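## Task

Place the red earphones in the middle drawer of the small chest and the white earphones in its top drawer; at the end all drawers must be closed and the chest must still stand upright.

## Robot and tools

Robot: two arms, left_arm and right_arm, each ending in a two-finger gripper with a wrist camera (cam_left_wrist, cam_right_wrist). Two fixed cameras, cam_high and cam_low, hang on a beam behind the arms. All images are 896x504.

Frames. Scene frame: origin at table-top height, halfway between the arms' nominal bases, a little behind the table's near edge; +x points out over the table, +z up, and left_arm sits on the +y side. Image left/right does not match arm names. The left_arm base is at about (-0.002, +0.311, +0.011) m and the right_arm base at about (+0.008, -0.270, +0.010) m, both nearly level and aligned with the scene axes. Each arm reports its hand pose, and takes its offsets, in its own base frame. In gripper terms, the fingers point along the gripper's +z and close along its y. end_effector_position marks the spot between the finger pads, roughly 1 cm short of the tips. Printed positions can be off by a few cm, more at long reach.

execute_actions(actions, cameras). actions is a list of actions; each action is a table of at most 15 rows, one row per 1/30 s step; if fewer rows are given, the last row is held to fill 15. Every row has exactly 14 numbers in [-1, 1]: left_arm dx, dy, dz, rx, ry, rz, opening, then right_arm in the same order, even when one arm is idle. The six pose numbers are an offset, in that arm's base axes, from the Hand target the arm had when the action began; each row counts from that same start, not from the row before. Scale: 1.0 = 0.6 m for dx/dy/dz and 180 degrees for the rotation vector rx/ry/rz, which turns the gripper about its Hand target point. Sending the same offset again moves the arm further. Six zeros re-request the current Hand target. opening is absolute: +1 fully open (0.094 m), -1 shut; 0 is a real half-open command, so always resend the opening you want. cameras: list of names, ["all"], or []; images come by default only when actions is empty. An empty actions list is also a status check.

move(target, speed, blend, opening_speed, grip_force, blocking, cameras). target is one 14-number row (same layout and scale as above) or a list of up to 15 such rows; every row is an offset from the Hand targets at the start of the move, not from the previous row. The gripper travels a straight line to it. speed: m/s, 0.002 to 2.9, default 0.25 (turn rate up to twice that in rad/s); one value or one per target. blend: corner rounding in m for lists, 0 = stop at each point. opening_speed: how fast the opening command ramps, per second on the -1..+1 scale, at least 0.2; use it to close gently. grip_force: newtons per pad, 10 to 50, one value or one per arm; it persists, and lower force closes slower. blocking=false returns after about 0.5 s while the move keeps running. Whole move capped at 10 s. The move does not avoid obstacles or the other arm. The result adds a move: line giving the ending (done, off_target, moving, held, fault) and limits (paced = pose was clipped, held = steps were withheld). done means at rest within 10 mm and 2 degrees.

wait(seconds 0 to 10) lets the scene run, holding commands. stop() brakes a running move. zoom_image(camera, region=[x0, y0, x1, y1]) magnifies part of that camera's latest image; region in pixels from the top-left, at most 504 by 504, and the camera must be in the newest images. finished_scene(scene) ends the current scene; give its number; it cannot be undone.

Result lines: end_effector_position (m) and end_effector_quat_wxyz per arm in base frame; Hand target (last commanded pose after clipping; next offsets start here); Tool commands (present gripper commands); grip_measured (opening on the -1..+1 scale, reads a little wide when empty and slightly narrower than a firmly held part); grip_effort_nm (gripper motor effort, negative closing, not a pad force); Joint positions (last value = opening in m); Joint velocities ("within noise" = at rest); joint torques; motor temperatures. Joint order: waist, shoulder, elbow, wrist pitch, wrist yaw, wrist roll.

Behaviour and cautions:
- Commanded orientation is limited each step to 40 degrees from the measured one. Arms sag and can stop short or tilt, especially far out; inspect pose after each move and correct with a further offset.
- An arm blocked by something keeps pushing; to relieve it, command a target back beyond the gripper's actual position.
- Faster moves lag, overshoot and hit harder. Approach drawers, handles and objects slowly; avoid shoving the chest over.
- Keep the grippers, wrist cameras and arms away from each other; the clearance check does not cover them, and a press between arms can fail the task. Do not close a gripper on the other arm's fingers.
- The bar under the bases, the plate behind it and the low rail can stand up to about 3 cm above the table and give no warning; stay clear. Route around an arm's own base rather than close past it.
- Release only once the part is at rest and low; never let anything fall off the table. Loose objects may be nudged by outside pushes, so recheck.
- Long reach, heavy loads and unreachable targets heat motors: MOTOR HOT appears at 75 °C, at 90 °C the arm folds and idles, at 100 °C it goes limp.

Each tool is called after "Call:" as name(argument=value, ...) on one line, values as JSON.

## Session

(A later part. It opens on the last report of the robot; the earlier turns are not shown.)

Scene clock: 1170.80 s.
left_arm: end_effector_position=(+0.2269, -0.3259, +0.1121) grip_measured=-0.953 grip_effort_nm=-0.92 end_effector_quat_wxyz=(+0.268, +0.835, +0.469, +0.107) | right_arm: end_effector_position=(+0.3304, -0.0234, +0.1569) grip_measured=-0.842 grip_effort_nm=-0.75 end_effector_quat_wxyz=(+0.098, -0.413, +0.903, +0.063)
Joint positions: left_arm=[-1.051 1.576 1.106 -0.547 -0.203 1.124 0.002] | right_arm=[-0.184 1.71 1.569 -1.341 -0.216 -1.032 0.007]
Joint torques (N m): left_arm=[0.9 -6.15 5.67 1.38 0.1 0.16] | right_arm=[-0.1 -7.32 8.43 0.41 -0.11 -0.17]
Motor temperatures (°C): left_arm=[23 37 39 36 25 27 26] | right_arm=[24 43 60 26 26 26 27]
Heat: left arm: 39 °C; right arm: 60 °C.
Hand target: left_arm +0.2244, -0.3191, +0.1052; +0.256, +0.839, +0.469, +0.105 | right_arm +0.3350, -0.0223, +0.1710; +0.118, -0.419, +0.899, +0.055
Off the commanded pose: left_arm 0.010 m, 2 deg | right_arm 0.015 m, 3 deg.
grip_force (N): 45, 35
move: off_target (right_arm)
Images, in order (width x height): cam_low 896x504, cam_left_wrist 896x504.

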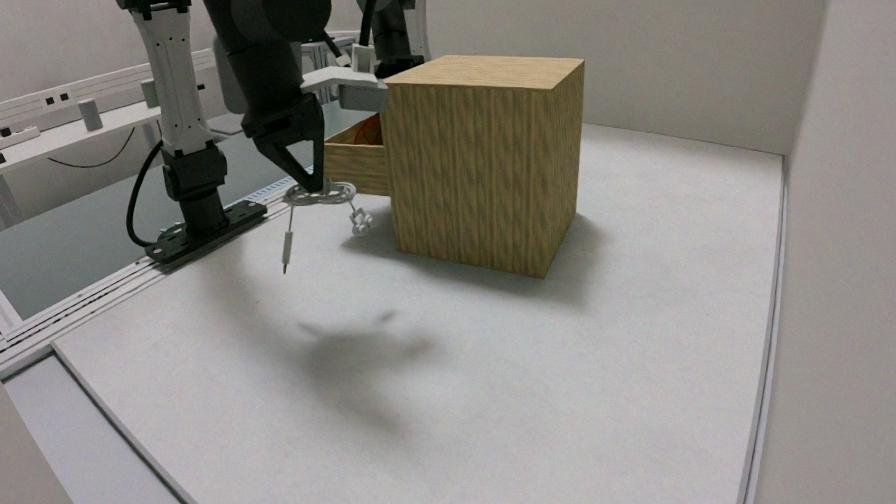

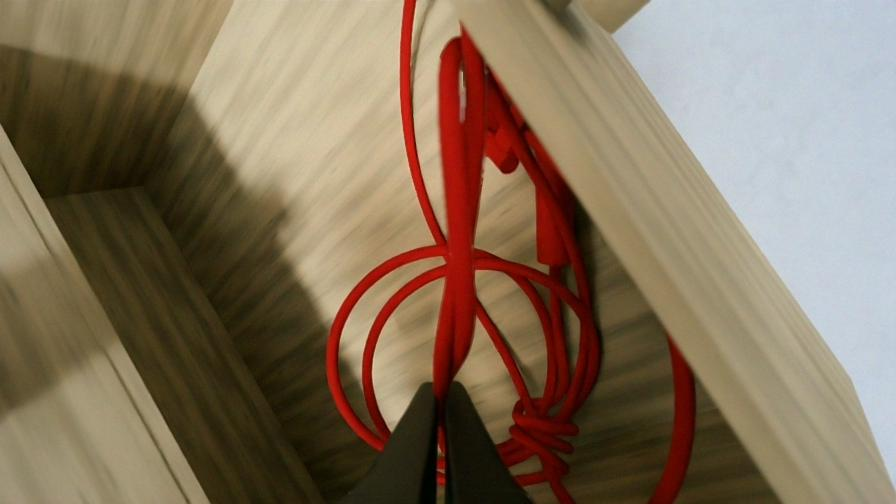

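Call:
move(target=[0.0, 0.0, 0.0, 0, 0, 0, -0.5, 0, 0, 0, 0, 0, 0, -0.93], opening_speed=0.5, cameras=["cam_left_wrist"])

Scene clock: 1182.13 s.
left_arm: end_effector_position=(+0.2310, -0.3324, +0.1171) grip_measured=-0.503 grip_effort_nm=0.19 end_effector_quat_wxyz=(+0.286, +0.830, +0.467, +0.109) | right_arm: end_effector_position=(+0.3304, -0.0234, +0.1569) grip_measured=-0.842 grip_effort_nm=-0.75 end_effector_quat_wxyz=(+0.098, -0.413, +0.903, +0.063)
Joint positions: left_arm=[-1.051 1.576 1.106 -0.509 -0.205 1.128 0.023] | right_arm=[-0.184 1.71 1.569 -1.341 -0.216 -1.032 0.007]
Joint torques (N m): left_arm=[0.87 -6.17 5.89 1.08 0.1 0.15] | right_arm=[0.05 -7.57 8.57 0.38 -0.16 -0.15]
Motor temperatures (°C): left_arm=[23 37 38 36 25 27 26] | right_arm=[24 43 60 26 26 26 27]
Heat: left arm: 38 °C; right arm: 60 °C.
Hand target: left_arm +0.2244, -0.3190, +0.1051; +0.256, +0.839, +0.469, +0.105 | right_arm +0.3350, -0.0223, +0.1710; +0.118, -0.419, +0.899, +0.055
Off the commanded pose: left_arm 0.019 m, 4 deg | right_arm 0.015 m, 3 deg.
grip_force (N): 45, 35
move: off_target (left_arm, right_arm)
Images, in order (width x height): cam_left_wrist 896x504.

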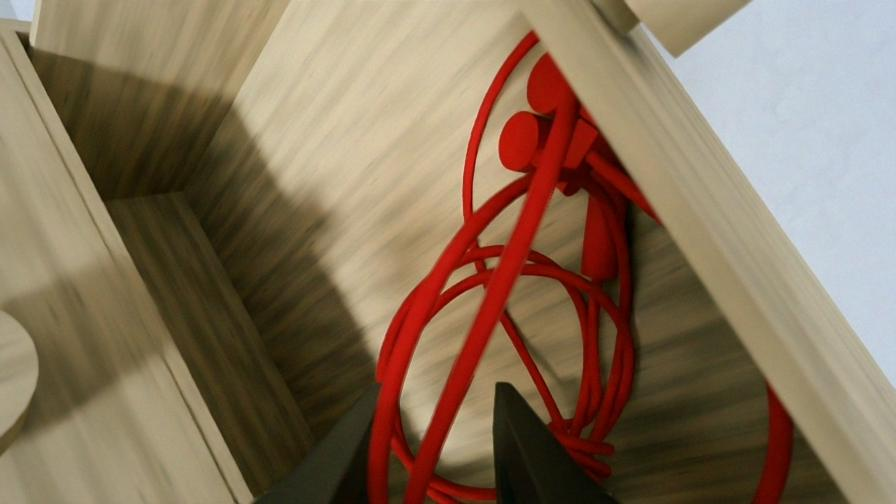

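Call:
move(target=[[-0.020, 0.010, 0.0500, 0, 0, 0, -0.4, 0, 0, 0, 0, 0, 0, -0.93], [-0.0600, 0.0300, 0.1900, 0, 0, 0, -0.4, 0, 0, 0, 0, 0, 0, -0.93]], speed=[0.08, 0.2], blend=[0.02, 0], cameras=["cam_left_wrist", "cam_high"])

Call:
zoom_image(camera="cam_high", region=[390, 130, 540, 230])

Scene clock: 1190.77 s.
left_arm: end_effector_position=(+0.1892, -0.2977, +0.2087) grip_measured=-0.403 grip_effort_nm=0.15 end_effector_quat_wxyz=(+0.244, +0.842, +0.469, +0.105) | right_arm: end_effector_position=(+0.3304, -0.0234, +0.1569) grip_measured=-0.842 grip_effort_nm=-0.75 end_effector_quat_wxyz=(+0.098, -0.413, +0.903, +0.063)
Joint positions: left_arm=[-1.118 1.449 1.4 -1.03 -0.231 1.065 0.028] | right_arm=[-0.184 1.71 1.569 -1.341 -0.216 -1.032 0.007]
Joint torques (N m): left_arm=[-0.51 -5.01 9.62 1.29 -0.02 0.03] | right_arm=[0.02 -7.35 8.4 0.4 -0.15 -0.16]
Motor temperatures (°C): left_arm=[23 36 38 36 25 27 25] | right_arm=[24 44 60 26 26 26 27]
Heat: left arm: 38 °C; right arm: 60 °C.
Hand target: left_arm +0.1884, -0.3010, +0.2191; +0.256, +0.839, +0.469, +0.105 | right_arm +0.3350, -0.0223, +0.1710; +0.118, -0.419, +0.899, +0.055
Off the commanded pose: left_arm 0.011 m, 1 deg | right_arm 0.015 m, 3 deg.
grip_force (N): 45, 35
move: off_target (left_arm, right_arm); blend cut to 0.0164 m at target 1
Images, in order (width x height): cam_high 896x504, cam_left_wrist 896x504.

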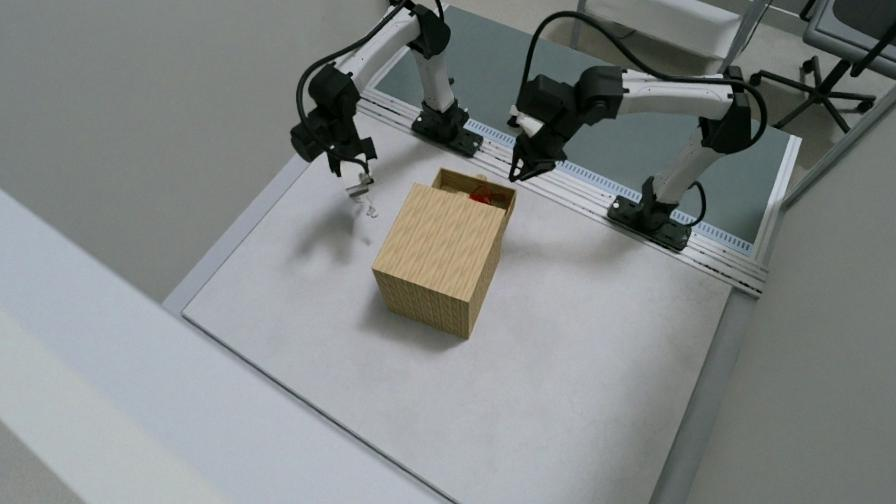

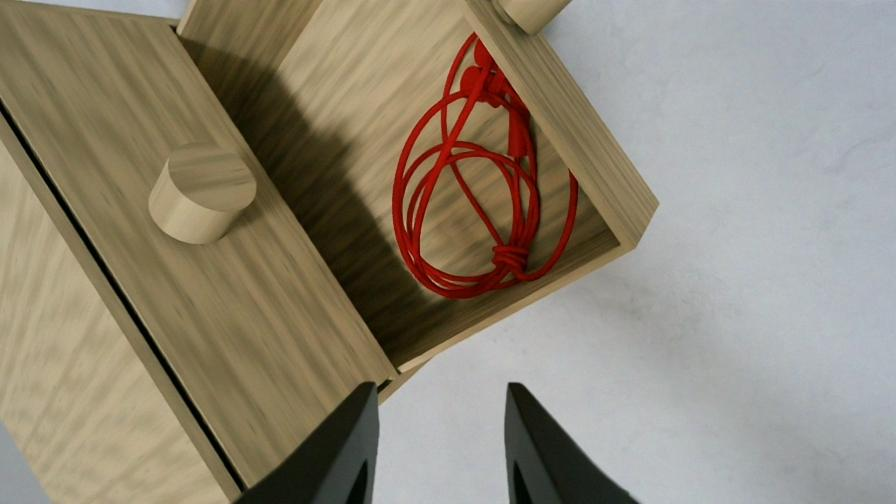

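Scaled by 3.360 from the camera's 896x504 image, which has a finer 1280x720 frame.

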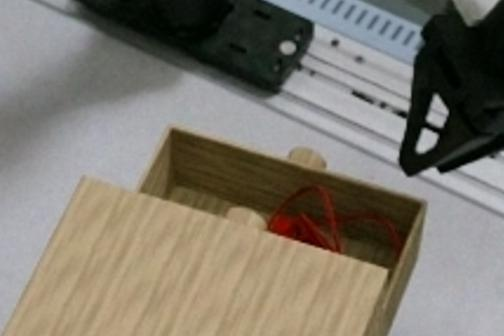

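Call:
zoom_image(camera="cam_left_wrist", region=[360, 10, 660, 310])

Call:
zoom_image(camera="cam_high", region=[430, 150, 530, 215])

Scaled by 1.680 from the camera's 896x504 image, which has a finer 1280x720 frame.

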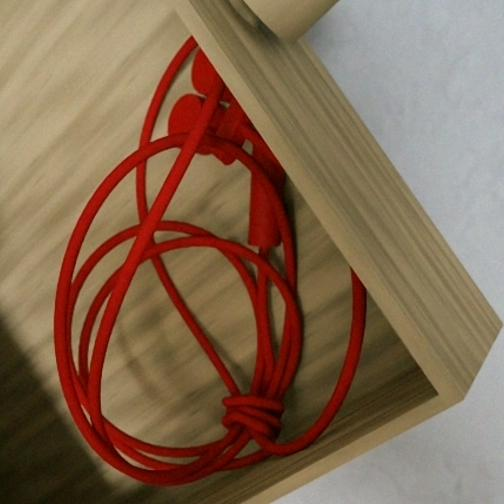

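Scaled by 5.040 from the camera's 896x504 image, which has a finer 1280x720 frame.

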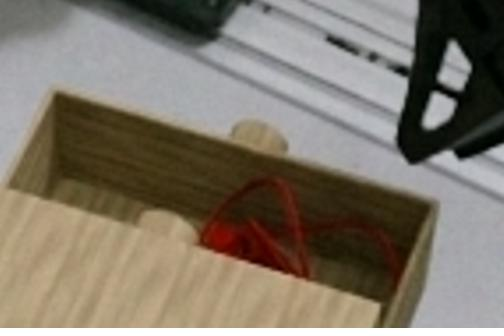

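Call:
move(target=[[-0.0723, -0.0650, -0.0652, -0.0235, -0.2119, -0.1102, 0.3, 0, 0, 0, 0, 0, 0, -0.93], [-0.0773, -0.1067, -0.1735, -0.0235, -0.2119, -0.1102, 0.3, 0, 0, 0, 0, 0, 0, -0.93]], speed=[0.25, 0.15], blend=[0.02, 0], cameras=["cam_left_wrist"])

Scene clock: 1237.03 s.
left_arm: end_effector_position=(+0.1440, -0.3623, +0.1151) grip_measured=+0.297 grip_effort_nm=0.15 end_effector_quat_wxyz=(+0.432, +0.819, +0.217, +0.311) | right_arm: end_effector_position=(+0.3304, -0.0234, +0.1569) grip_measured=-0.842 grip_effort_nm=-0.75 end_effector_quat_wxyz=(+0.098, -0.413, +0.903, +0.063)
Joint positions: left_arm=[-1.484 1.478 0.632 0.243 -0.699 1.518 0.061] | right_arm=[-0.184 1.71 1.569 -1.341 -0.216 -1.032 0.007]
Joint torques (N m): left_arm=[-0.4 -4.22 6.23 2.17 -0.14 0.14] | right_arm=[-0.12 -7.41 8.55 0.39 -0.1 -0.18]
Motor temperatures (°C): left_arm=[23 32 44 35 25 27 25] | right_arm=[24 44 60 26 26 26 27]
Heat: left arm: 44 °C; right arm: 60 °C.
Hand target: left_arm +0.1421, -0.3650, +0.1150; +0.438, +0.816, +0.215, +0.310 | right_arm +0.3350, -0.0223, +0.1710; +0.118, -0.419, +0.899, +0.055
Off the commanded pose: left_arm 0.003 m, 1 deg | right_arm 0.015 m, 3 deg.
grip_force (N): 45, 35
move: off_target (right_arm)
Images, in order (width x height): cam_left_wrist 896x504.

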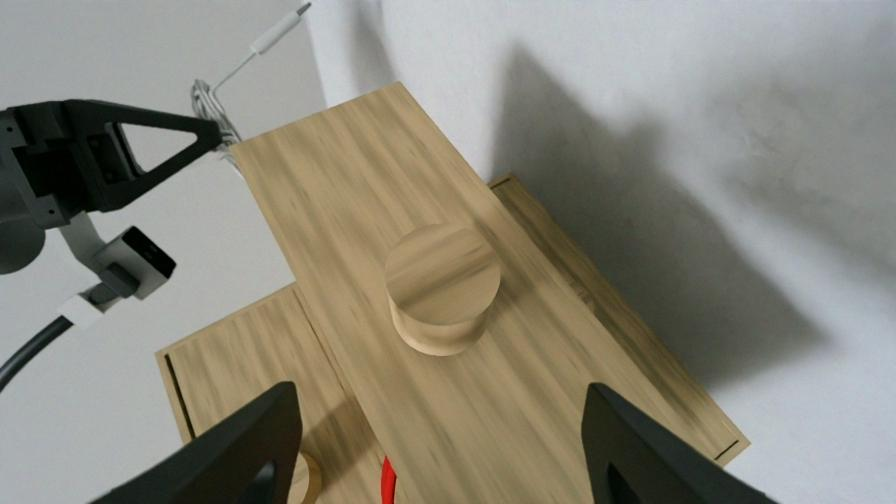

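Call:
move(target=[[0.0215, 0.0333, 0.1417, 0.0118, 0.106, 0.0551, 0.0, 0, 0, 0, 0, 0, 0, -0.93], [0.1148, 0.0250, 0.0917, 0.0235, 0.2119, 0.1102, -1.0, 0, 0, 0, 0, 0, 0, -0.93]], speed=0.25, blend=[0.03, 0], cameras=["cam_left_wrist"])

Call:
zoom_image(camera="cam_left_wrist", region=[300, 0, 660, 260])

Scene clock: 1304.40 s.
left_arm: end_effector_position=(+0.2092, -0.3437, +0.1614) grip_measured=-0.984 grip_effort_nm=-0.85 end_effector_quat_wxyz=(+0.246, +0.842, +0.466, +0.113) | right_arm: end_effector_position=(+0.3304, -0.0234, +0.1569) grip_measured=-0.842 grip_effort_nm=-0.75 end_effector_quat_wxyz=(+0.098, -0.413, +0.903, +0.063)
Joint positions: left_arm=[-1.131 1.62 1.372 -0.829 -0.251 1.064 0.001] | right_arm=[-0.184 1.71 1.569 -1.341 -0.216 -1.032 0.007]
Joint torques (N m): left_arm=[0.5 -5.7 10.37 1.29 0.12 0.04] | right_arm=[-0.03 -7.5 8.61 0.39 -0.11 -0.15]
Motor temperatures (°C): left_arm=[23 31 41 43 25 27 25] | right_arm=[24 44 60 26 26 26 27]
Heat: left arm: 43 °C; right arm: 60 °C.
Hand target: left_arm +0.2109, -0.3502, +0.1701; +0.256, +0.839, +0.469, +0.105 | right_arm +0.3350, -0.0223, +0.1710; +0.118, -0.419, +0.899, +0.055
Off the commanded pose: left_arm 0.011 m, 2 deg | right_arm 0.015 m, 3 deg.
grip_force (N): 45, 35
move: off_target (left_arm, right_arm); target 2's new opening was sent with left_arm's hand 0.011 m and 2 deg from that target
Images, in order (width x height): cam_left_wrist 896x504.

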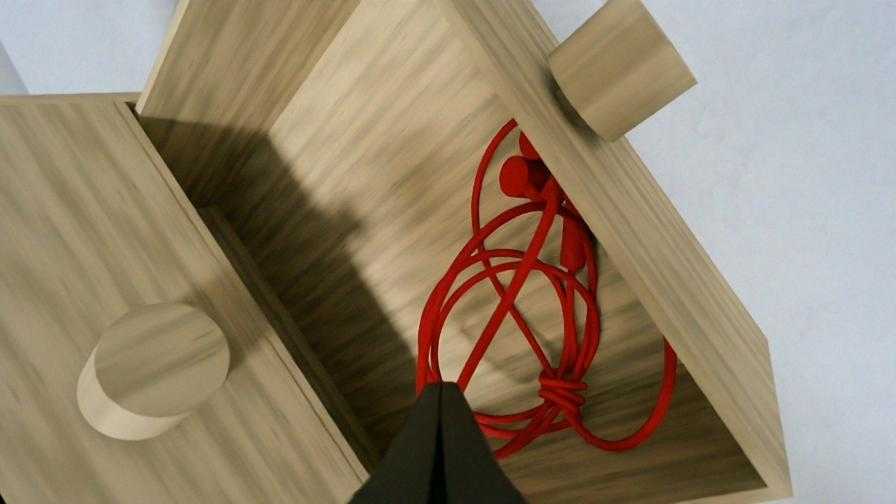

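Scaled by 1.400 from the camera's 896x504 image, which has a finer 1280x720 frame.

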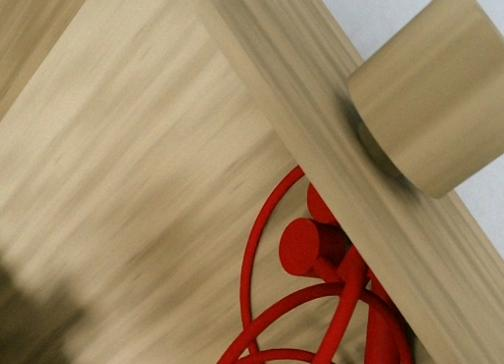

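Call:
move(target=[[0.0062, 0.0160, -0.0762, 0, 0, 0, -1.0, 0, 0, 0, 0, 0, 0, -0.93], [0.0638, 0.0245, -0.0862, 0, 0, 0, -1.0, 0, 0, 0, 0, 0, 0, -0.93]], speed=0.12, blend=[0.01, 0], cameras=["cam_left_wrist"])

Scene clock: 1323.47 s.
left_arm: end_effector_position=(+0.2469, -0.3261, +0.1138) grip_measured=-0.984 grip_effort_nm=-0.87 end_effector_quat_wxyz=(+0.240, +0.839, +0.475, +0.111) | right_arm: end_effector_position=(+0.3304, -0.0234, +0.1569) grip_measured=-0.842 grip_effort_nm=-0.75 end_effector_quat_wxyz=(+0.098, -0.413, +0.903, +0.063)
Joint positions: left_arm=[-1.004 1.654 1.221 -0.634 -0.191 1.157 0.001] | right_arm=[-0.184 1.71 1.569 -1.341 -0.216 -1.032 0.007]
Joint torques (N m): left_arm=[0.17 -6.16 8.27 1.6 0.18 0.21] | right_arm=[-0.17 -7.49 8.42 0.4 -0.11 -0.15]
Motor temperatures (°C): left_arm=[23 32 43 40 25 27 25] | right_arm=[24 44 60 26 26 26 27]
Heat: left arm: 43 °C; right arm: 60 °C.
Hand target: left_arm +0.2492, -0.3354, +0.1184; +0.256, +0.839, +0.469, +0.105 | right_arm +0.3350, -0.0223, +0.1710; +0.118, -0.419, +0.899, +0.055
Off the commanded pose: left_arm 0.011 m, 2 deg | right_arm 0.015 m, 3 deg.
grip_force (N): 45, 35
move: off_target (left_arm, right_arm)
Images, in order (width x height): cam_left_wrist 896x504.

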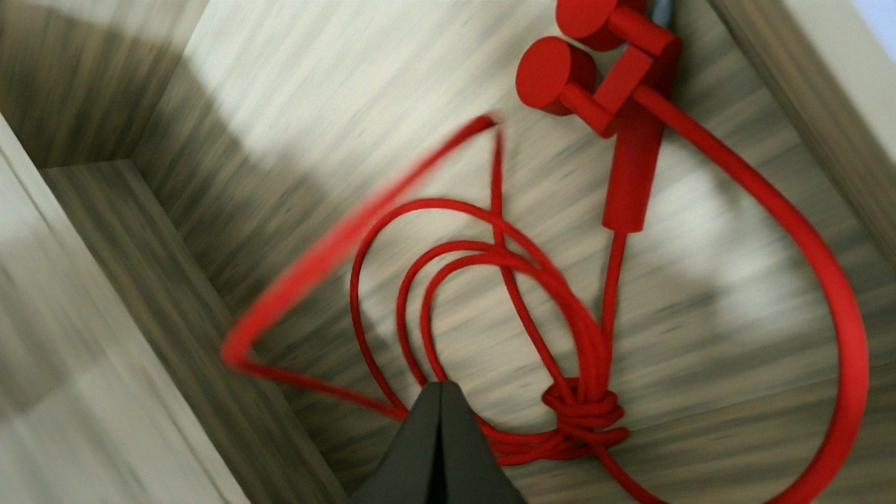

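Call:
execute_actions(actions=[], cameras=["cam_left_wrist", "cam_high", "cam_low"])

Call:
zoom_image(camera="cam_high", region=[430, 150, 530, 215])

Call:
zoom_image(camera="cam_low", region=[310, 40, 450, 210])

Scene clock: 1331.13 s.
left_arm: end_effector_position=(+0.2469, -0.3262, +0.1138) grip_measured=-0.984 grip_effort_nm=-0.87 end_effector_quat_wxyz=(+0.240, +0.839, +0.475, +0.111) | right_arm: end_effector_position=(+0.3304, -0.0234, +0.1569) grip_measured=-0.842 grip_effort_nm=-0.75 end_effector_quat_wxyz=(+0.098, -0.413, +0.903, +0.063)
Joint positions: left_arm=[-1.004 1.654 1.221 -0.634 -0.19 1.157 0.001] | right_arm=[-0.184 1.71 1.569 -1.341 -0.216 -1.032 0.007]
Joint velocities: within noise
Joint torques (N m): left_arm=[0.23 -5.97 8.24 1.59 0.17 0.2] | right_arm=[-0.14 -7.31 8.53 0.43 -0.11 -0.14]
Motor temperatures (°C): left_arm=[23 32 43 40 25 27 25] | right_arm=[24 44 60 26 26 26 27]
Heat: left arm: 43 °C; right arm: 60 °C.
Hand target: left_arm +0.2492, -0.3354, +0.1184; +0.256, +0.839, +0.469, +0.105 | right_arm +0.3350, -0.0223, +0.1710; +0.118, -0.419, +0.899, +0.055
Tool commands: left_gripper/opening=-1.0 right_gripper/opening=-0.93
Off the commanded pose: left_arm 0.011 m, 2 deg | right_arm 0.015 m, 3 deg.
grip_force (N): 45, 35
Images, in order (width x height): cam_high 896x504, cam_low 896x504, cam_left_wrist 896x504.

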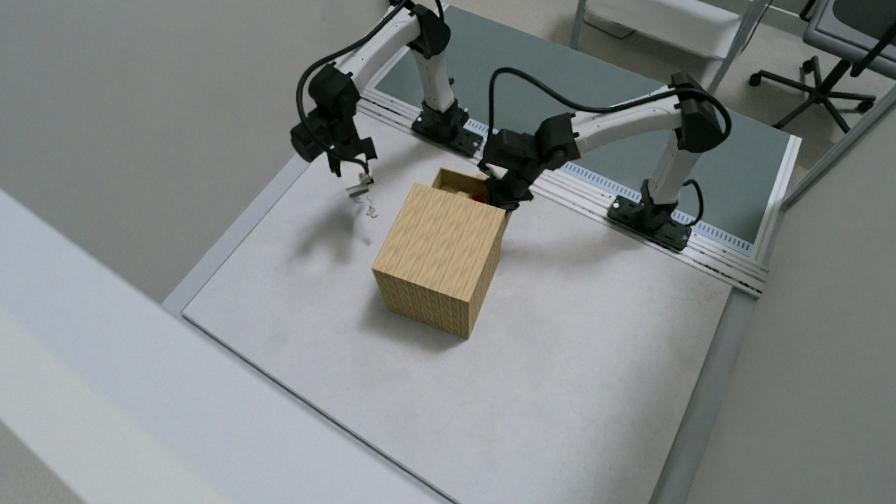

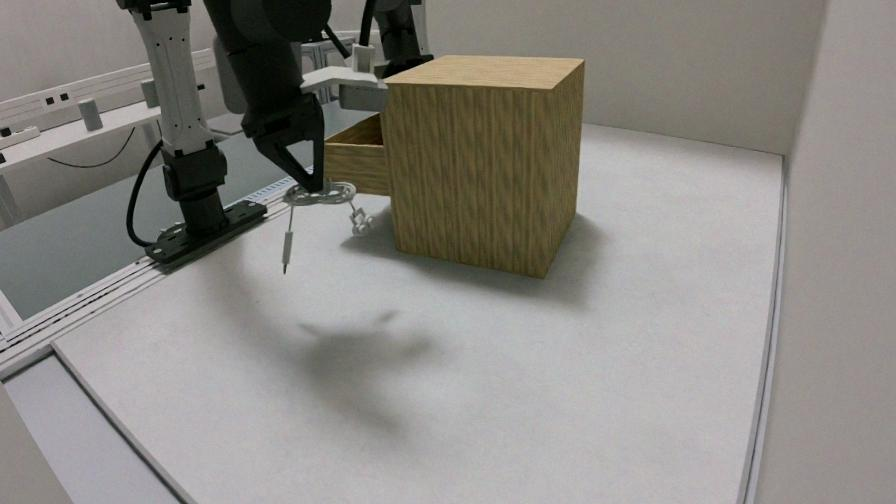

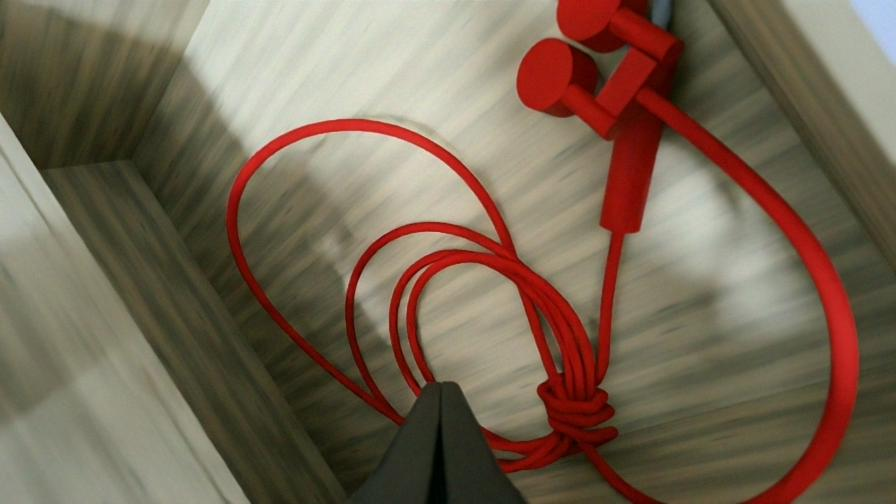

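Scaled by 5.040 from the camera's 896x504 image, which has a finer 1280x720 frame.

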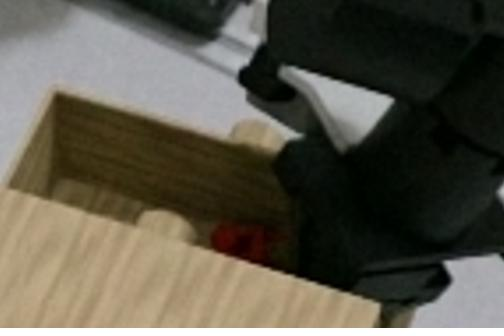

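Scaled by 2.965 from the camera's 896x504 image, which has a finer 1280x720 frame.

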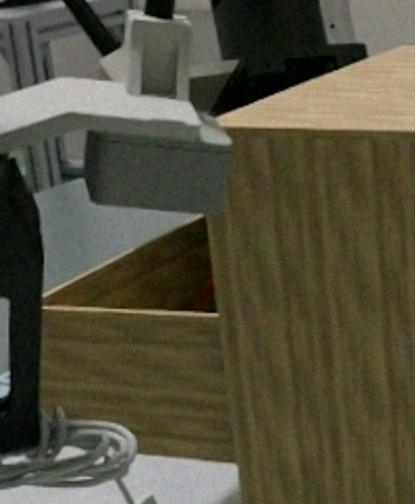

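Call:
move(target=[[-0.0467, 0.0367, 0.1167, 0, 0, 0, -1.0, 0, 0, 0, 0, 0, 0, -0.93], [-0.1737, -0.0077, 0.1110, -0.0235, -0.2119, -0.1102, -0.6, 0, 0, 0, 0, 0, 0, -0.93], [-0.1785, -0.0493, -0.0057, -0.0235, -0.2119, -0.1102, 0.3, 0, 0, 0, 0, 0, 0, -0.93]], speed=[0.15, 0.3, 0.2], blend=[0.03, 0.03, 0], cameras=["cam_left_wrist"])

Scene clock: 1352.53 s.
left_arm: end_effector_position=(+0.1442, -0.3621, +0.1147) grip_measured=+0.297 grip_effort_nm=0.15 end_effector_quat_wxyz=(+0.431, +0.819, +0.214, +0.312) | right_arm: end_effector_position=(+0.3304, -0.0234, +0.1569) grip_measured=-0.842 grip_effort_nm=-0.75 end_effector_quat_wxyz=(+0.098, -0.413, +0.903, +0.063)
Joint positions: left_arm=[-1.483 1.478 0.63 0.245 -0.699 1.525 0.061] | right_arm=[-0.184 1.71 1.569 -1.341 -0.216 -1.032 0.007]
Joint torques (N m): left_arm=[-0.35 -4.05 6.32 2.14 -0.12 0.09] | right_arm=[0.02 -7.53 8.53 0.39 -0.11 -0.16]
Motor temperatures (°C): left_arm=[23 32 42 41 25 27 26] | right_arm=[24 44 60 26 26 26 27]
Heat: left arm: 42 °C; right arm: 60 °C.
Hand target: left_arm +0.1421, -0.3650, +0.1149; +0.438, +0.816, +0.215, +0.310 | right_arm +0.3350, -0.0223, +0.1710; +0.118, -0.419, +0.899, +0.055
Off the commanded pose: left_arm 0.004 m, 1 deg | right_arm 0.015 m, 3 deg.
grip_force (N): 45, 35
move: off_target (right_arm); blend cut to 0 m at target 2
Images, in order (width x height): cam_left_wrist 896x504.

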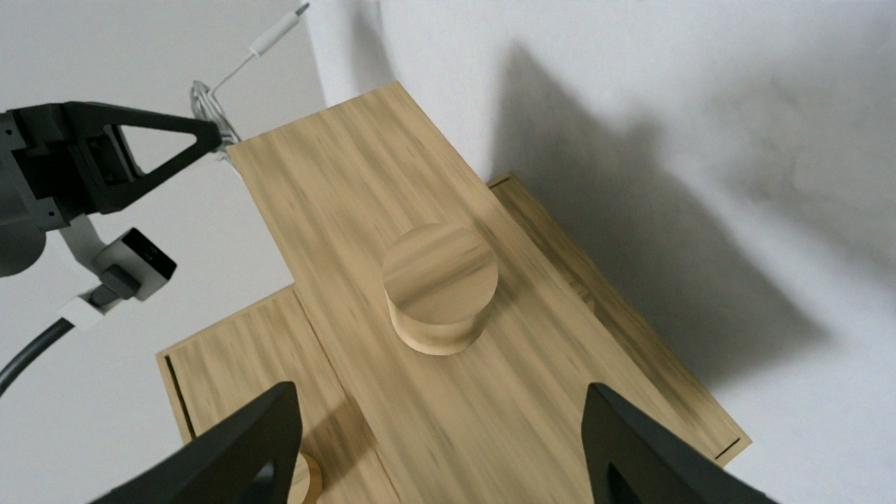

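Call:
move(target=[[0.0483, -0.0462, -0.0317, 0, 0, 0, 0.3, 0, 0, 0, 0, 0, 0, -0.93], [0.0483, -0.0462, -0.0317, 0, 0, 0, -0.56, 0, 0, 0, 0, 0, 0, -0.93]], speed=0.12, cameras=["cam_left_wrist"])

Scene clock: 1361.43 s.
left_arm: end_effector_position=(+0.1700, -0.3886, +0.0972) grip_measured=-0.401 grip_effort_nm=-0.86 end_effector_quat_wxyz=(+0.441, +0.812, +0.217, +0.315) | right_arm: end_effector_position=(+0.3304, -0.0234, +0.1569) grip_measured=-0.842 grip_effort_nm=-0.75 end_effector_quat_wxyz=(+0.098, -0.413, +0.903, +0.063)
Joint positions: left_arm=[-1.406 1.652 0.676 0.435 -0.642 1.583 0.028] | right_arm=[-0.184 1.71 1.569 -1.341 -0.216 -1.032 0.007]
Joint torques (N m): left_arm=[0.87 -4.75 7.94 1.82 0.05 0.11] | right_arm=[0.02 -7.42 8.58 0.42 -0.12 -0.19]
Motor temperatures (°C): left_arm=[23 32 42 42 25 27 25] | right_arm=[24 44 60 26 26 26 27]
Heat: left arm: 42 °C; right arm: 60 °C.
Hand target: left_arm +0.1710, -0.3927, +0.0958; +0.438, +0.816, +0.215, +0.310 | right_arm +0.3350, -0.0223, +0.1710; +0.118, -0.419, +0.899, +0.055
Off the commanded pose: left_arm 0.004 m, 1 deg | right_arm 0.015 m, 3 deg.
grip_force (N): 45, 35
move: off_target (right_arm); target 2's new opening was sent with left_arm's hand 0.016 m and 3 deg from that target
Images, in order (width x height): cam_left_wrist 896x504.

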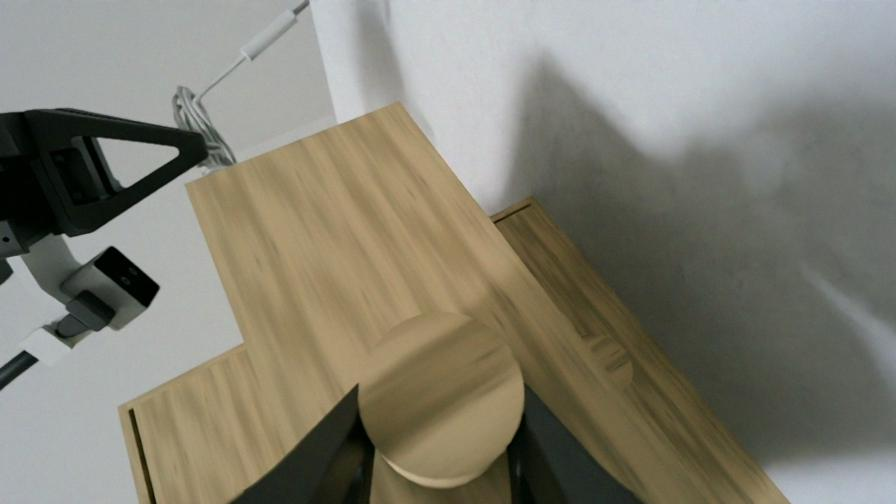

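Call:
move(target=[0.1731, 0.0255, 0.0183, 0, 0, 0, -0.56, 0, 0, 0, 0, 0, 0, -0.93], speed=0.1, cameras=["cam_left_wrist", "cam_high"])

Call:
zoom_image(camera="cam_high", region=[390, 130, 540, 230])

Scene clock: 1376.40 s.
left_arm: end_effector_position=(+0.2714, -0.3707, +0.1031) grip_measured=-0.402 grip_effort_nm=-0.93 end_effector_quat_wxyz=(+0.435, +0.815, +0.224, +0.310) | right_arm: end_effector_position=(+0.3304, -0.0234, +0.1569) grip_measured=-0.842 grip_effort_nm=-0.75 end_effector_quat_wxyz=(+0.098, -0.413, +0.903, +0.063)
Joint positions: left_arm=[-1.067 1.694 0.745 0.476 -0.344 1.751 0.028] | right_arm=[-0.184 1.71 1.569 -1.341 -0.216 -1.032 0.007]
Joint torques (N m): left_arm=[0.68 -5.29 9.11 2.02 0.19 0.29] | right_arm=[-0.06 -7.51 8.47 0.39 -0.14 -0.17]
Motor temperatures (°C): left_arm=[23 31 42 41 25 27 26] | right_arm=[24 44 60 26 26 26 27]
Heat: left arm: 42 °C; right arm: 60 °C.
Hand target: left_arm +0.2750, -0.3773, +0.1069; +0.438, +0.816, +0.215, +0.310 | right_arm +0.3350, -0.0223, +0.1710; +0.118, -0.419, +0.899, +0.055
Off the commanded pose: left_arm 0.008 m, 1 deg | right_arm 0.015 m, 3 deg.
grip_force (N): 45, 35
move: off_target (right_arm)
Images, in order (width x height): cam_high 896x504, cam_left_wrist 896x504.

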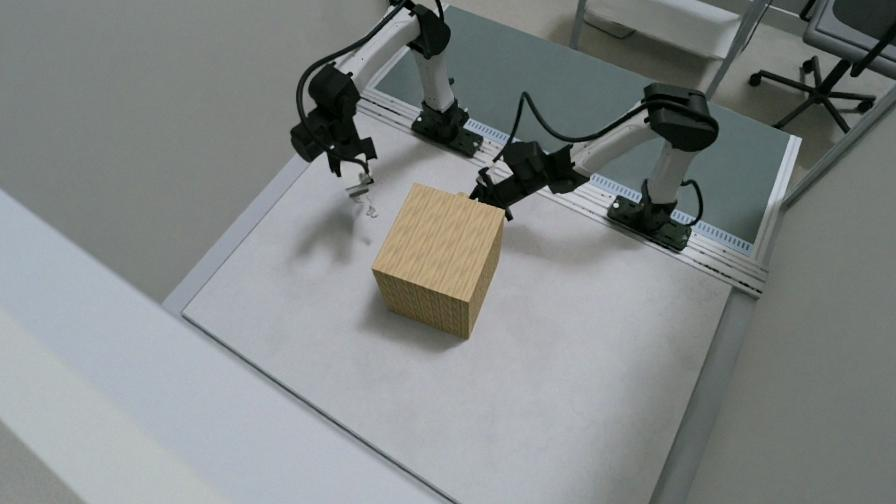

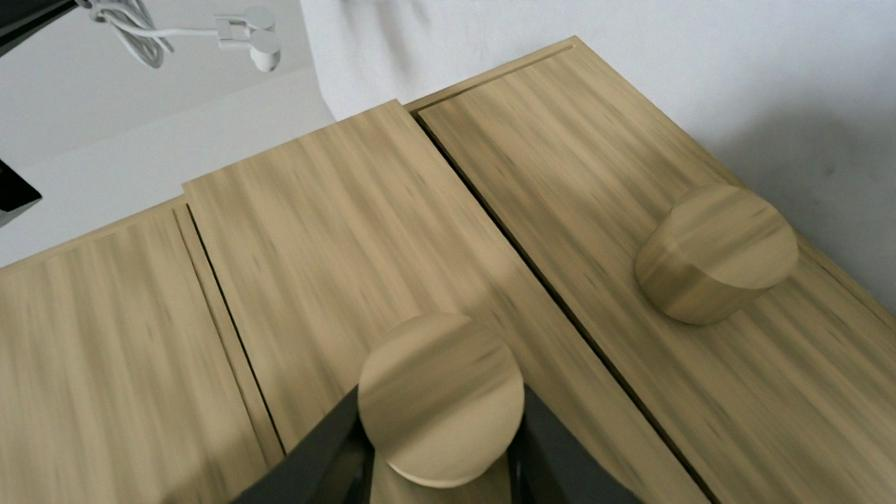

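Scaled by 3.360 from the camera's 896x504 image, which has a finer 1280x720 frame.

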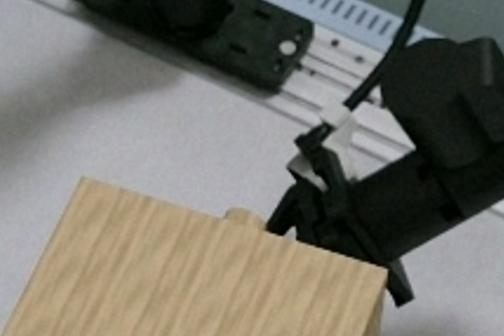

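Call:
move(target=[0.0473, 0.0070, 0.0, 0, 0, 0, -0.56, 0, 0, 0, 0, 0, 0, -0.93], speed=0.06, cameras=["cam_left_wrist"])

Call:
zoom_image(camera="cam_left_wrist", region=[150, 60, 654, 504])

Scene clock: 1381.87 s.
left_arm: end_effector_position=(+0.2895, -0.3721, +0.1033) grip_measured=-0.402 grip_effort_nm=-0.93 end_effector_quat_wxyz=(+0.442, +0.818, +0.218, +0.297) | right_arm: end_effector_position=(+0.3304, -0.0234, +0.1569) grip_measured=-0.842 grip_effort_nm=-0.75 end_effector_quat_wxyz=(+0.098, -0.413, +0.903, +0.063)
Joint positions: left_arm=[-1.003 1.723 0.781 0.478 -0.256 1.777 0.028] | right_arm=[-0.184 1.71 1.569 -1.341 -0.216 -1.032 0.007]
Joint torques (N m): left_arm=[2.47 -4.83 9.76 2.08 0.03 0.39] | right_arm=[-0.03 -7.32 8.59 0.4 -0.17 -0.14]
Motor temperatures (°C): left_arm=[23 31 42 41 25 27 26] | right_arm=[24 44 60 26 26 26 27]
Heat: left arm: 42 °C; right arm: 60 °C.
Hand target: left_arm +0.3032, -0.3732, +0.1069; +0.438, +0.816, +0.215, +0.310 | right_arm +0.3350, -0.0223, +0.1710; +0.118, -0.419, +0.899, +0.055
Off the commanded pose: left_arm 0.014 m, 2 deg | right_arm 0.015 m, 3 deg.
grip_force (N): 45, 35
move: off_target (left_arm, right_arm)
Images, in order (width x height): cam_left_wrist 896x504.

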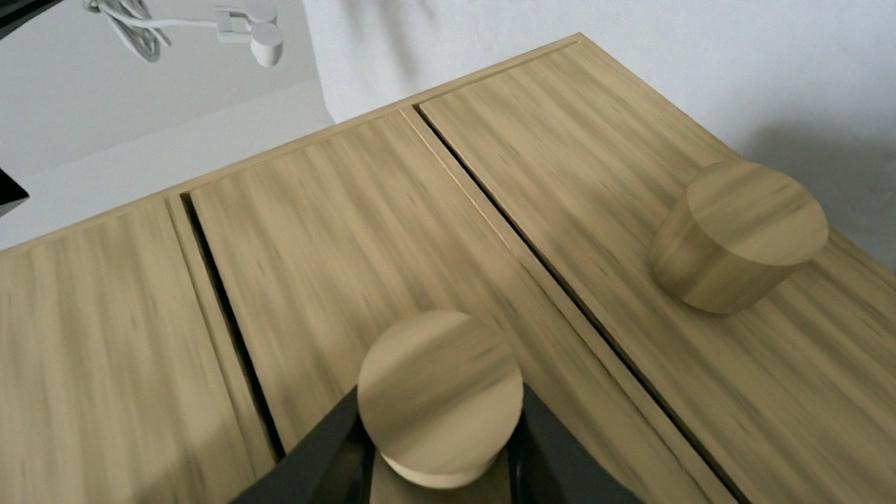

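Scaled by 1.000.

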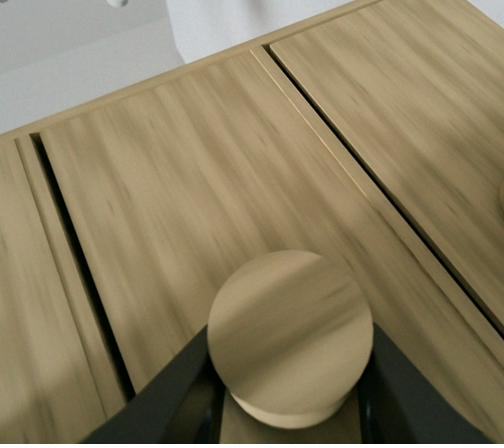

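Call:
move(target=[[-0.0167, -0.0025, -0.0033, 0, 0, 0, -0.56, 0, 0, 0, 0, 0, 0, -0.93], [-0.0167, -0.0025, -0.0033, 0, 0, 0, 0.3, 0, 0, 0, 0, 0, 0, -0.93], [-0.1033, 0.0703, 0.0495, 0, 0, 0, 0.3, 0, 0, 0, 0, 0, 0, -0.93], [-0.1020, 0.0670, 0.1885, 0, 0, 0, 0.3, 0, 0, 0, 0, 0, 0, -0.93]], speed=[0.06, 0.06, 0.12, 0.2], blend=[0, 0, 0.02, 0], cameras=["cam_left_wrist"])

Call:
zoom_image(camera="cam_left_wrist", region=[200, 0, 704, 300])

Scene clock: 1398.53 s.
left_arm: end_effector_position=(+0.2437, -0.3277, +0.2066) grip_measured=+0.297 grip_effort_nm=0.15 end_effector_quat_wxyz=(+0.425, +0.823, +0.214, +0.311) | right_arm: end_effector_position=(+0.3304, -0.0234, +0.1569) grip_measured=-0.842 grip_effort_nm=-0.75 end_effector_quat_wxyz=(+0.098, -0.413, +0.903, +0.063)
Joint positions: left_arm=[-1.078 1.292 0.86 -0.062 -0.351 1.766 0.061] | right_arm=[-0.184 1.71 1.569 -1.341 -0.216 -1.032 0.007]
Joint torques (N m): left_arm=[-0.68 -4.57 10.45 1.97 -0.03 0] | right_arm=[0.1 -7.42 8.43 0.36 -0.17 -0.15]
Motor temperatures (°C): left_arm=[23 31 42 41 25 28 26] | right_arm=[24 44 60 26 26 26 27]
Heat: left arm: 42 °C; right arm: 60 °C.
Hand target: left_arm +0.2421, -0.3329, +0.2199; +0.438, +0.816, +0.215, +0.310 | right_arm +0.3350, -0.0223, +0.1710; +0.118, -0.419, +0.899, +0.055
Off the commanded pose: left_arm 0.014 m, 2 deg | right_arm 0.015 m, 3 deg.
grip_force (N): 45, 35
move: off_target (left_arm, right_arm)
Images, in order (width x height): cam_left_wrist 896x504.

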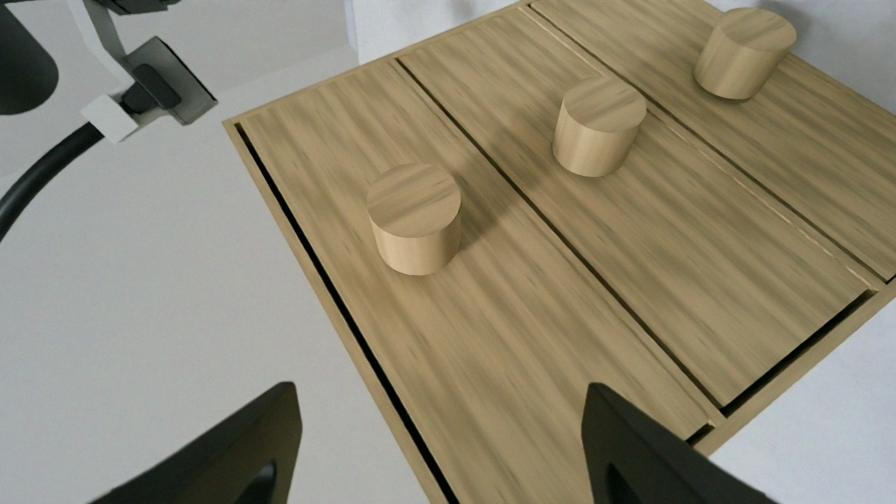

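Scaled by 1.000.

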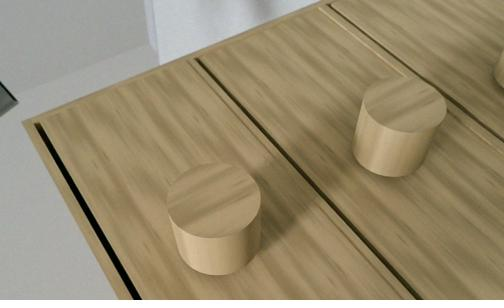

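Call:
zoom_image(camera="cam_left_wrist", region=[640, 220, 896, 480])

Call:
zoom_image(camera="cam_left_wrist", region=[220, 0, 560, 200])

Scaled by 1.938 from the camera's 896x504 image, which has a finer 1280x720 frame.

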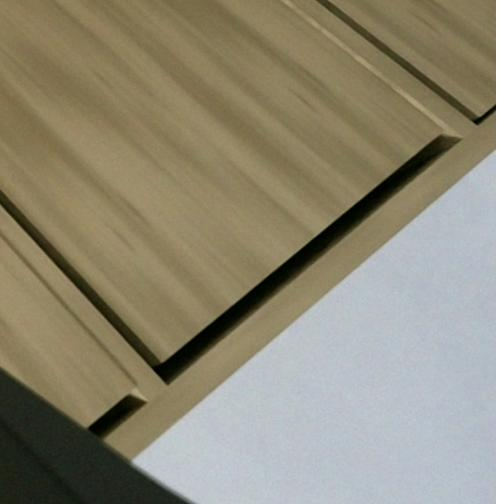

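Scaled by 1.482 from the camera's 896x504 image, which has a finer 1280x720 frame.

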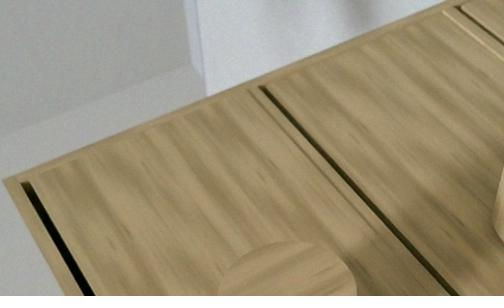

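Call:
move(target=[0.0832, -0.0802, -0.0615, 0, 0, 0, 0.3, 0, 0, 0, 0, 0, 0, -0.93], speed=0.1, cameras=["cam_left_wrist"])

Scene clock: 1423.13 s.
left_arm: end_effector_position=(+0.2850, -0.3709, +0.1652) grip_measured=+0.298 grip_effort_nm=0.14 end_effector_quat_wxyz=(+0.415, +0.829, +0.217, +0.306) | right_arm: end_effector_position=(+0.3304, -0.0234, +0.1569) grip_measured=-0.842 grip_effort_nm=-0.75 end_effector_quat_wxyz=(+0.098, -0.413, +0.903, +0.063)
Joint positions: left_arm=[-1.028 1.578 0.955 0.109 -0.307 1.781 0.061] | right_arm=[-0.184 1.71 1.569 -1.341 -0.216 -1.032 0.007]
Joint torques (N m): left_arm=[0.95 -5.55 10.8 2.32 0.15 0.12] | right_arm=[0.1 -7.43 8.51 0.42 -0.11 -0.17]
Motor temperatures (°C): left_arm=[23 30 44 41 25 28 25] | right_arm=[24 44 60 26 26 26 27]
Heat: left arm: 44 °C; right arm: 60 °C.
Hand target: left_arm +0.2920, -0.3811, +0.1831; +0.438, +0.816, +0.215, +0.310 | right_arm +0.3350, -0.0223, +0.1710; +0.118, -0.419, +0.899, +0.055
Off the commanded pose: left_arm 0.022 m, 3 deg | right_arm 0.015 m, 3 deg.
grip_force (N): 45, 35
move: off_target (left_arm, right_arm)
Images, in order (width x height): cam_left_wrist 896x504.

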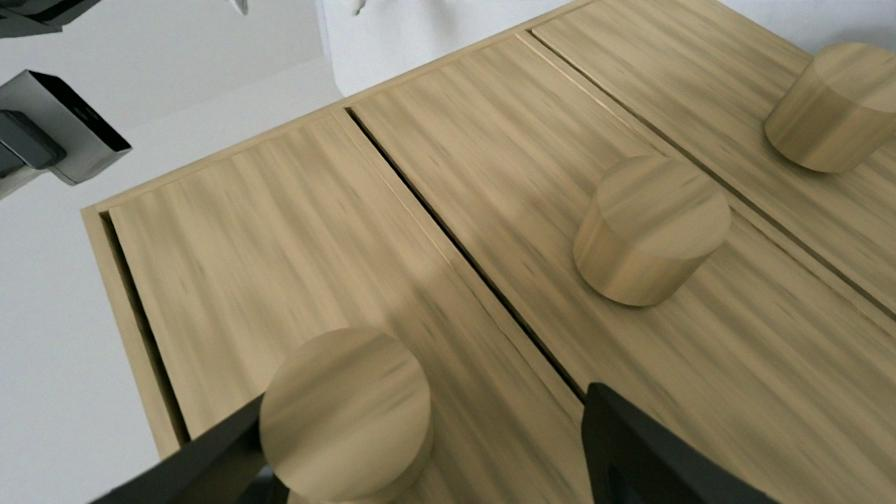

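Call:
move(target=[0.0033, -0.0167, 0.0283, 0, 0, 0, 0.3, 0, 0, 0, 0, 0, 0, -0.93], speed=0.08, cameras=["cam_left_wrist"])

Scene clock: 1428.93 s.
left_arm: end_effector_position=(+0.2907, -0.3844, +0.1882) grip_measured=+0.298 grip_effort_nm=0.14 end_effector_quat_wxyz=(+0.429, +0.822, +0.215, +0.307) | right_arm: end_effector_position=(+0.3304, -0.0234, +0.1569) grip_measured=-0.842 grip_effort_nm=-0.75 end_effector_quat_wxyz=(+0.098, -0.413, +0.903, +0.063)
Joint positions: left_arm=[-1.03 1.595 1.042 0.069 -0.3 1.782 0.061] | right_arm=[-0.184 1.71 1.569 -1.341 -0.216 -1.032 0.007]
Joint torques (N m): left_arm=[0.13 -5.61 10.97 2.03 0.02 0.09] | right_arm=[-0.09 -7.36 8.44 0.41 -0.12 -0.16]
Motor temperatures (°C): left_arm=[23 30 44 43 25 28 25] | right_arm=[24 44 60 26 26 26 27]
Heat: left arm: 44 °C; right arm: 60 °C.
Hand target: left_arm +0.2940, -0.3911, +0.2000; +0.438, +0.816, +0.215, +0.310 | right_arm +0.3350, -0.0223, +0.1710; +0.118, -0.419, +0.899, +0.055
Off the commanded pose: left_arm 0.014 m, 1 deg | right_arm 0.015 m, 3 deg.
grip_force (N): 45, 35
move: off_target (left_arm, right_arm)
Images, in order (width x height): cam_left_wrist 896x504.

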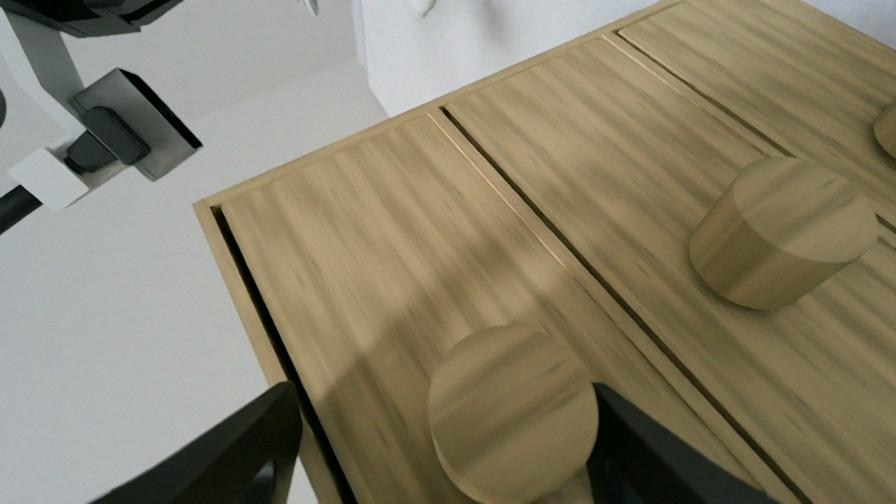

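Call:
move(target=[-0.0018, 0.0115, -0.0230, 0, 0, 0, 0.3, 0, 0, 0, 0, 0, 0, -0.93], speed=0.08, cameras=["cam_left_wrist"])

Scene clock: 1434.53 s.
left_arm: end_effector_position=(+0.2899, -0.3833, +0.1839) grip_measured=+0.298 grip_effort_nm=0.14 end_effector_quat_wxyz=(+0.430, +0.822, +0.215, +0.307) | right_arm: end_effector_position=(+0.3304, -0.0234, +0.1569) grip_measured=-0.842 grip_effort_nm=-0.75 end_effector_quat_wxyz=(+0.098, -0.413, +0.903, +0.063)
Joint positions: left_arm=[-1.03 1.595 1.023 0.09 -0.3 1.782 0.061] | right_arm=[-0.184 1.71 1.569 -1.341 -0.216 -1.032 0.007]
Joint torques (N m): left_arm=[0.8 -6.15 6.86 2.37 0.07 0.13] | right_arm=[-0.02 -7.43 8.54 0.41 -0.1 -0.18]
Motor temperatures (°C): left_arm=[23 30 45 43 25 27 25] | right_arm=[24 44 60 26 26 26 27]
Heat: left arm: 45 °C; right arm: 60 °C.
Hand target: left_arm +0.2929, -0.3842, +0.1862; +0.438, +0.816, +0.215, +0.310 | right_arm +0.3350, -0.0223, +0.1710; +0.118, -0.419, +0.899, +0.055
Off the commanded pose: left_arm 0.004 m, 1 deg | right_arm 0.015 m, 3 deg.
grip_force (N): 45, 35
move: off_target (right_arm)
Images, in order (width x height): cam_left_wrist 896x504.

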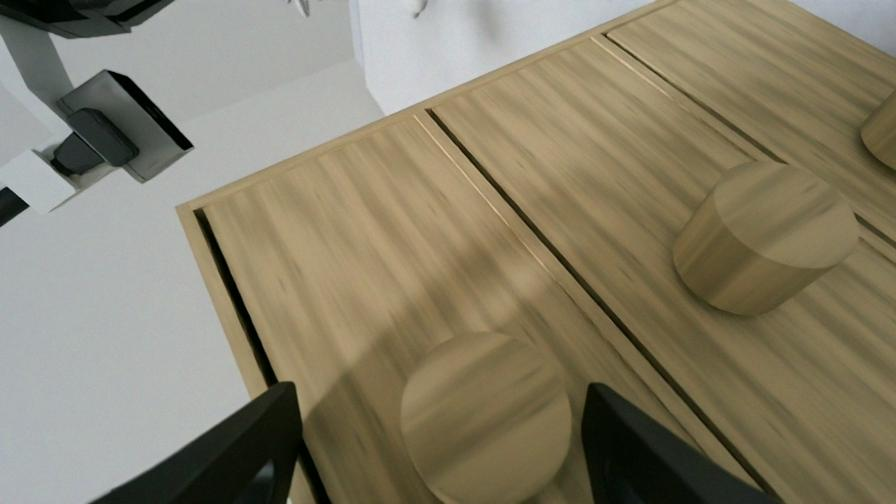

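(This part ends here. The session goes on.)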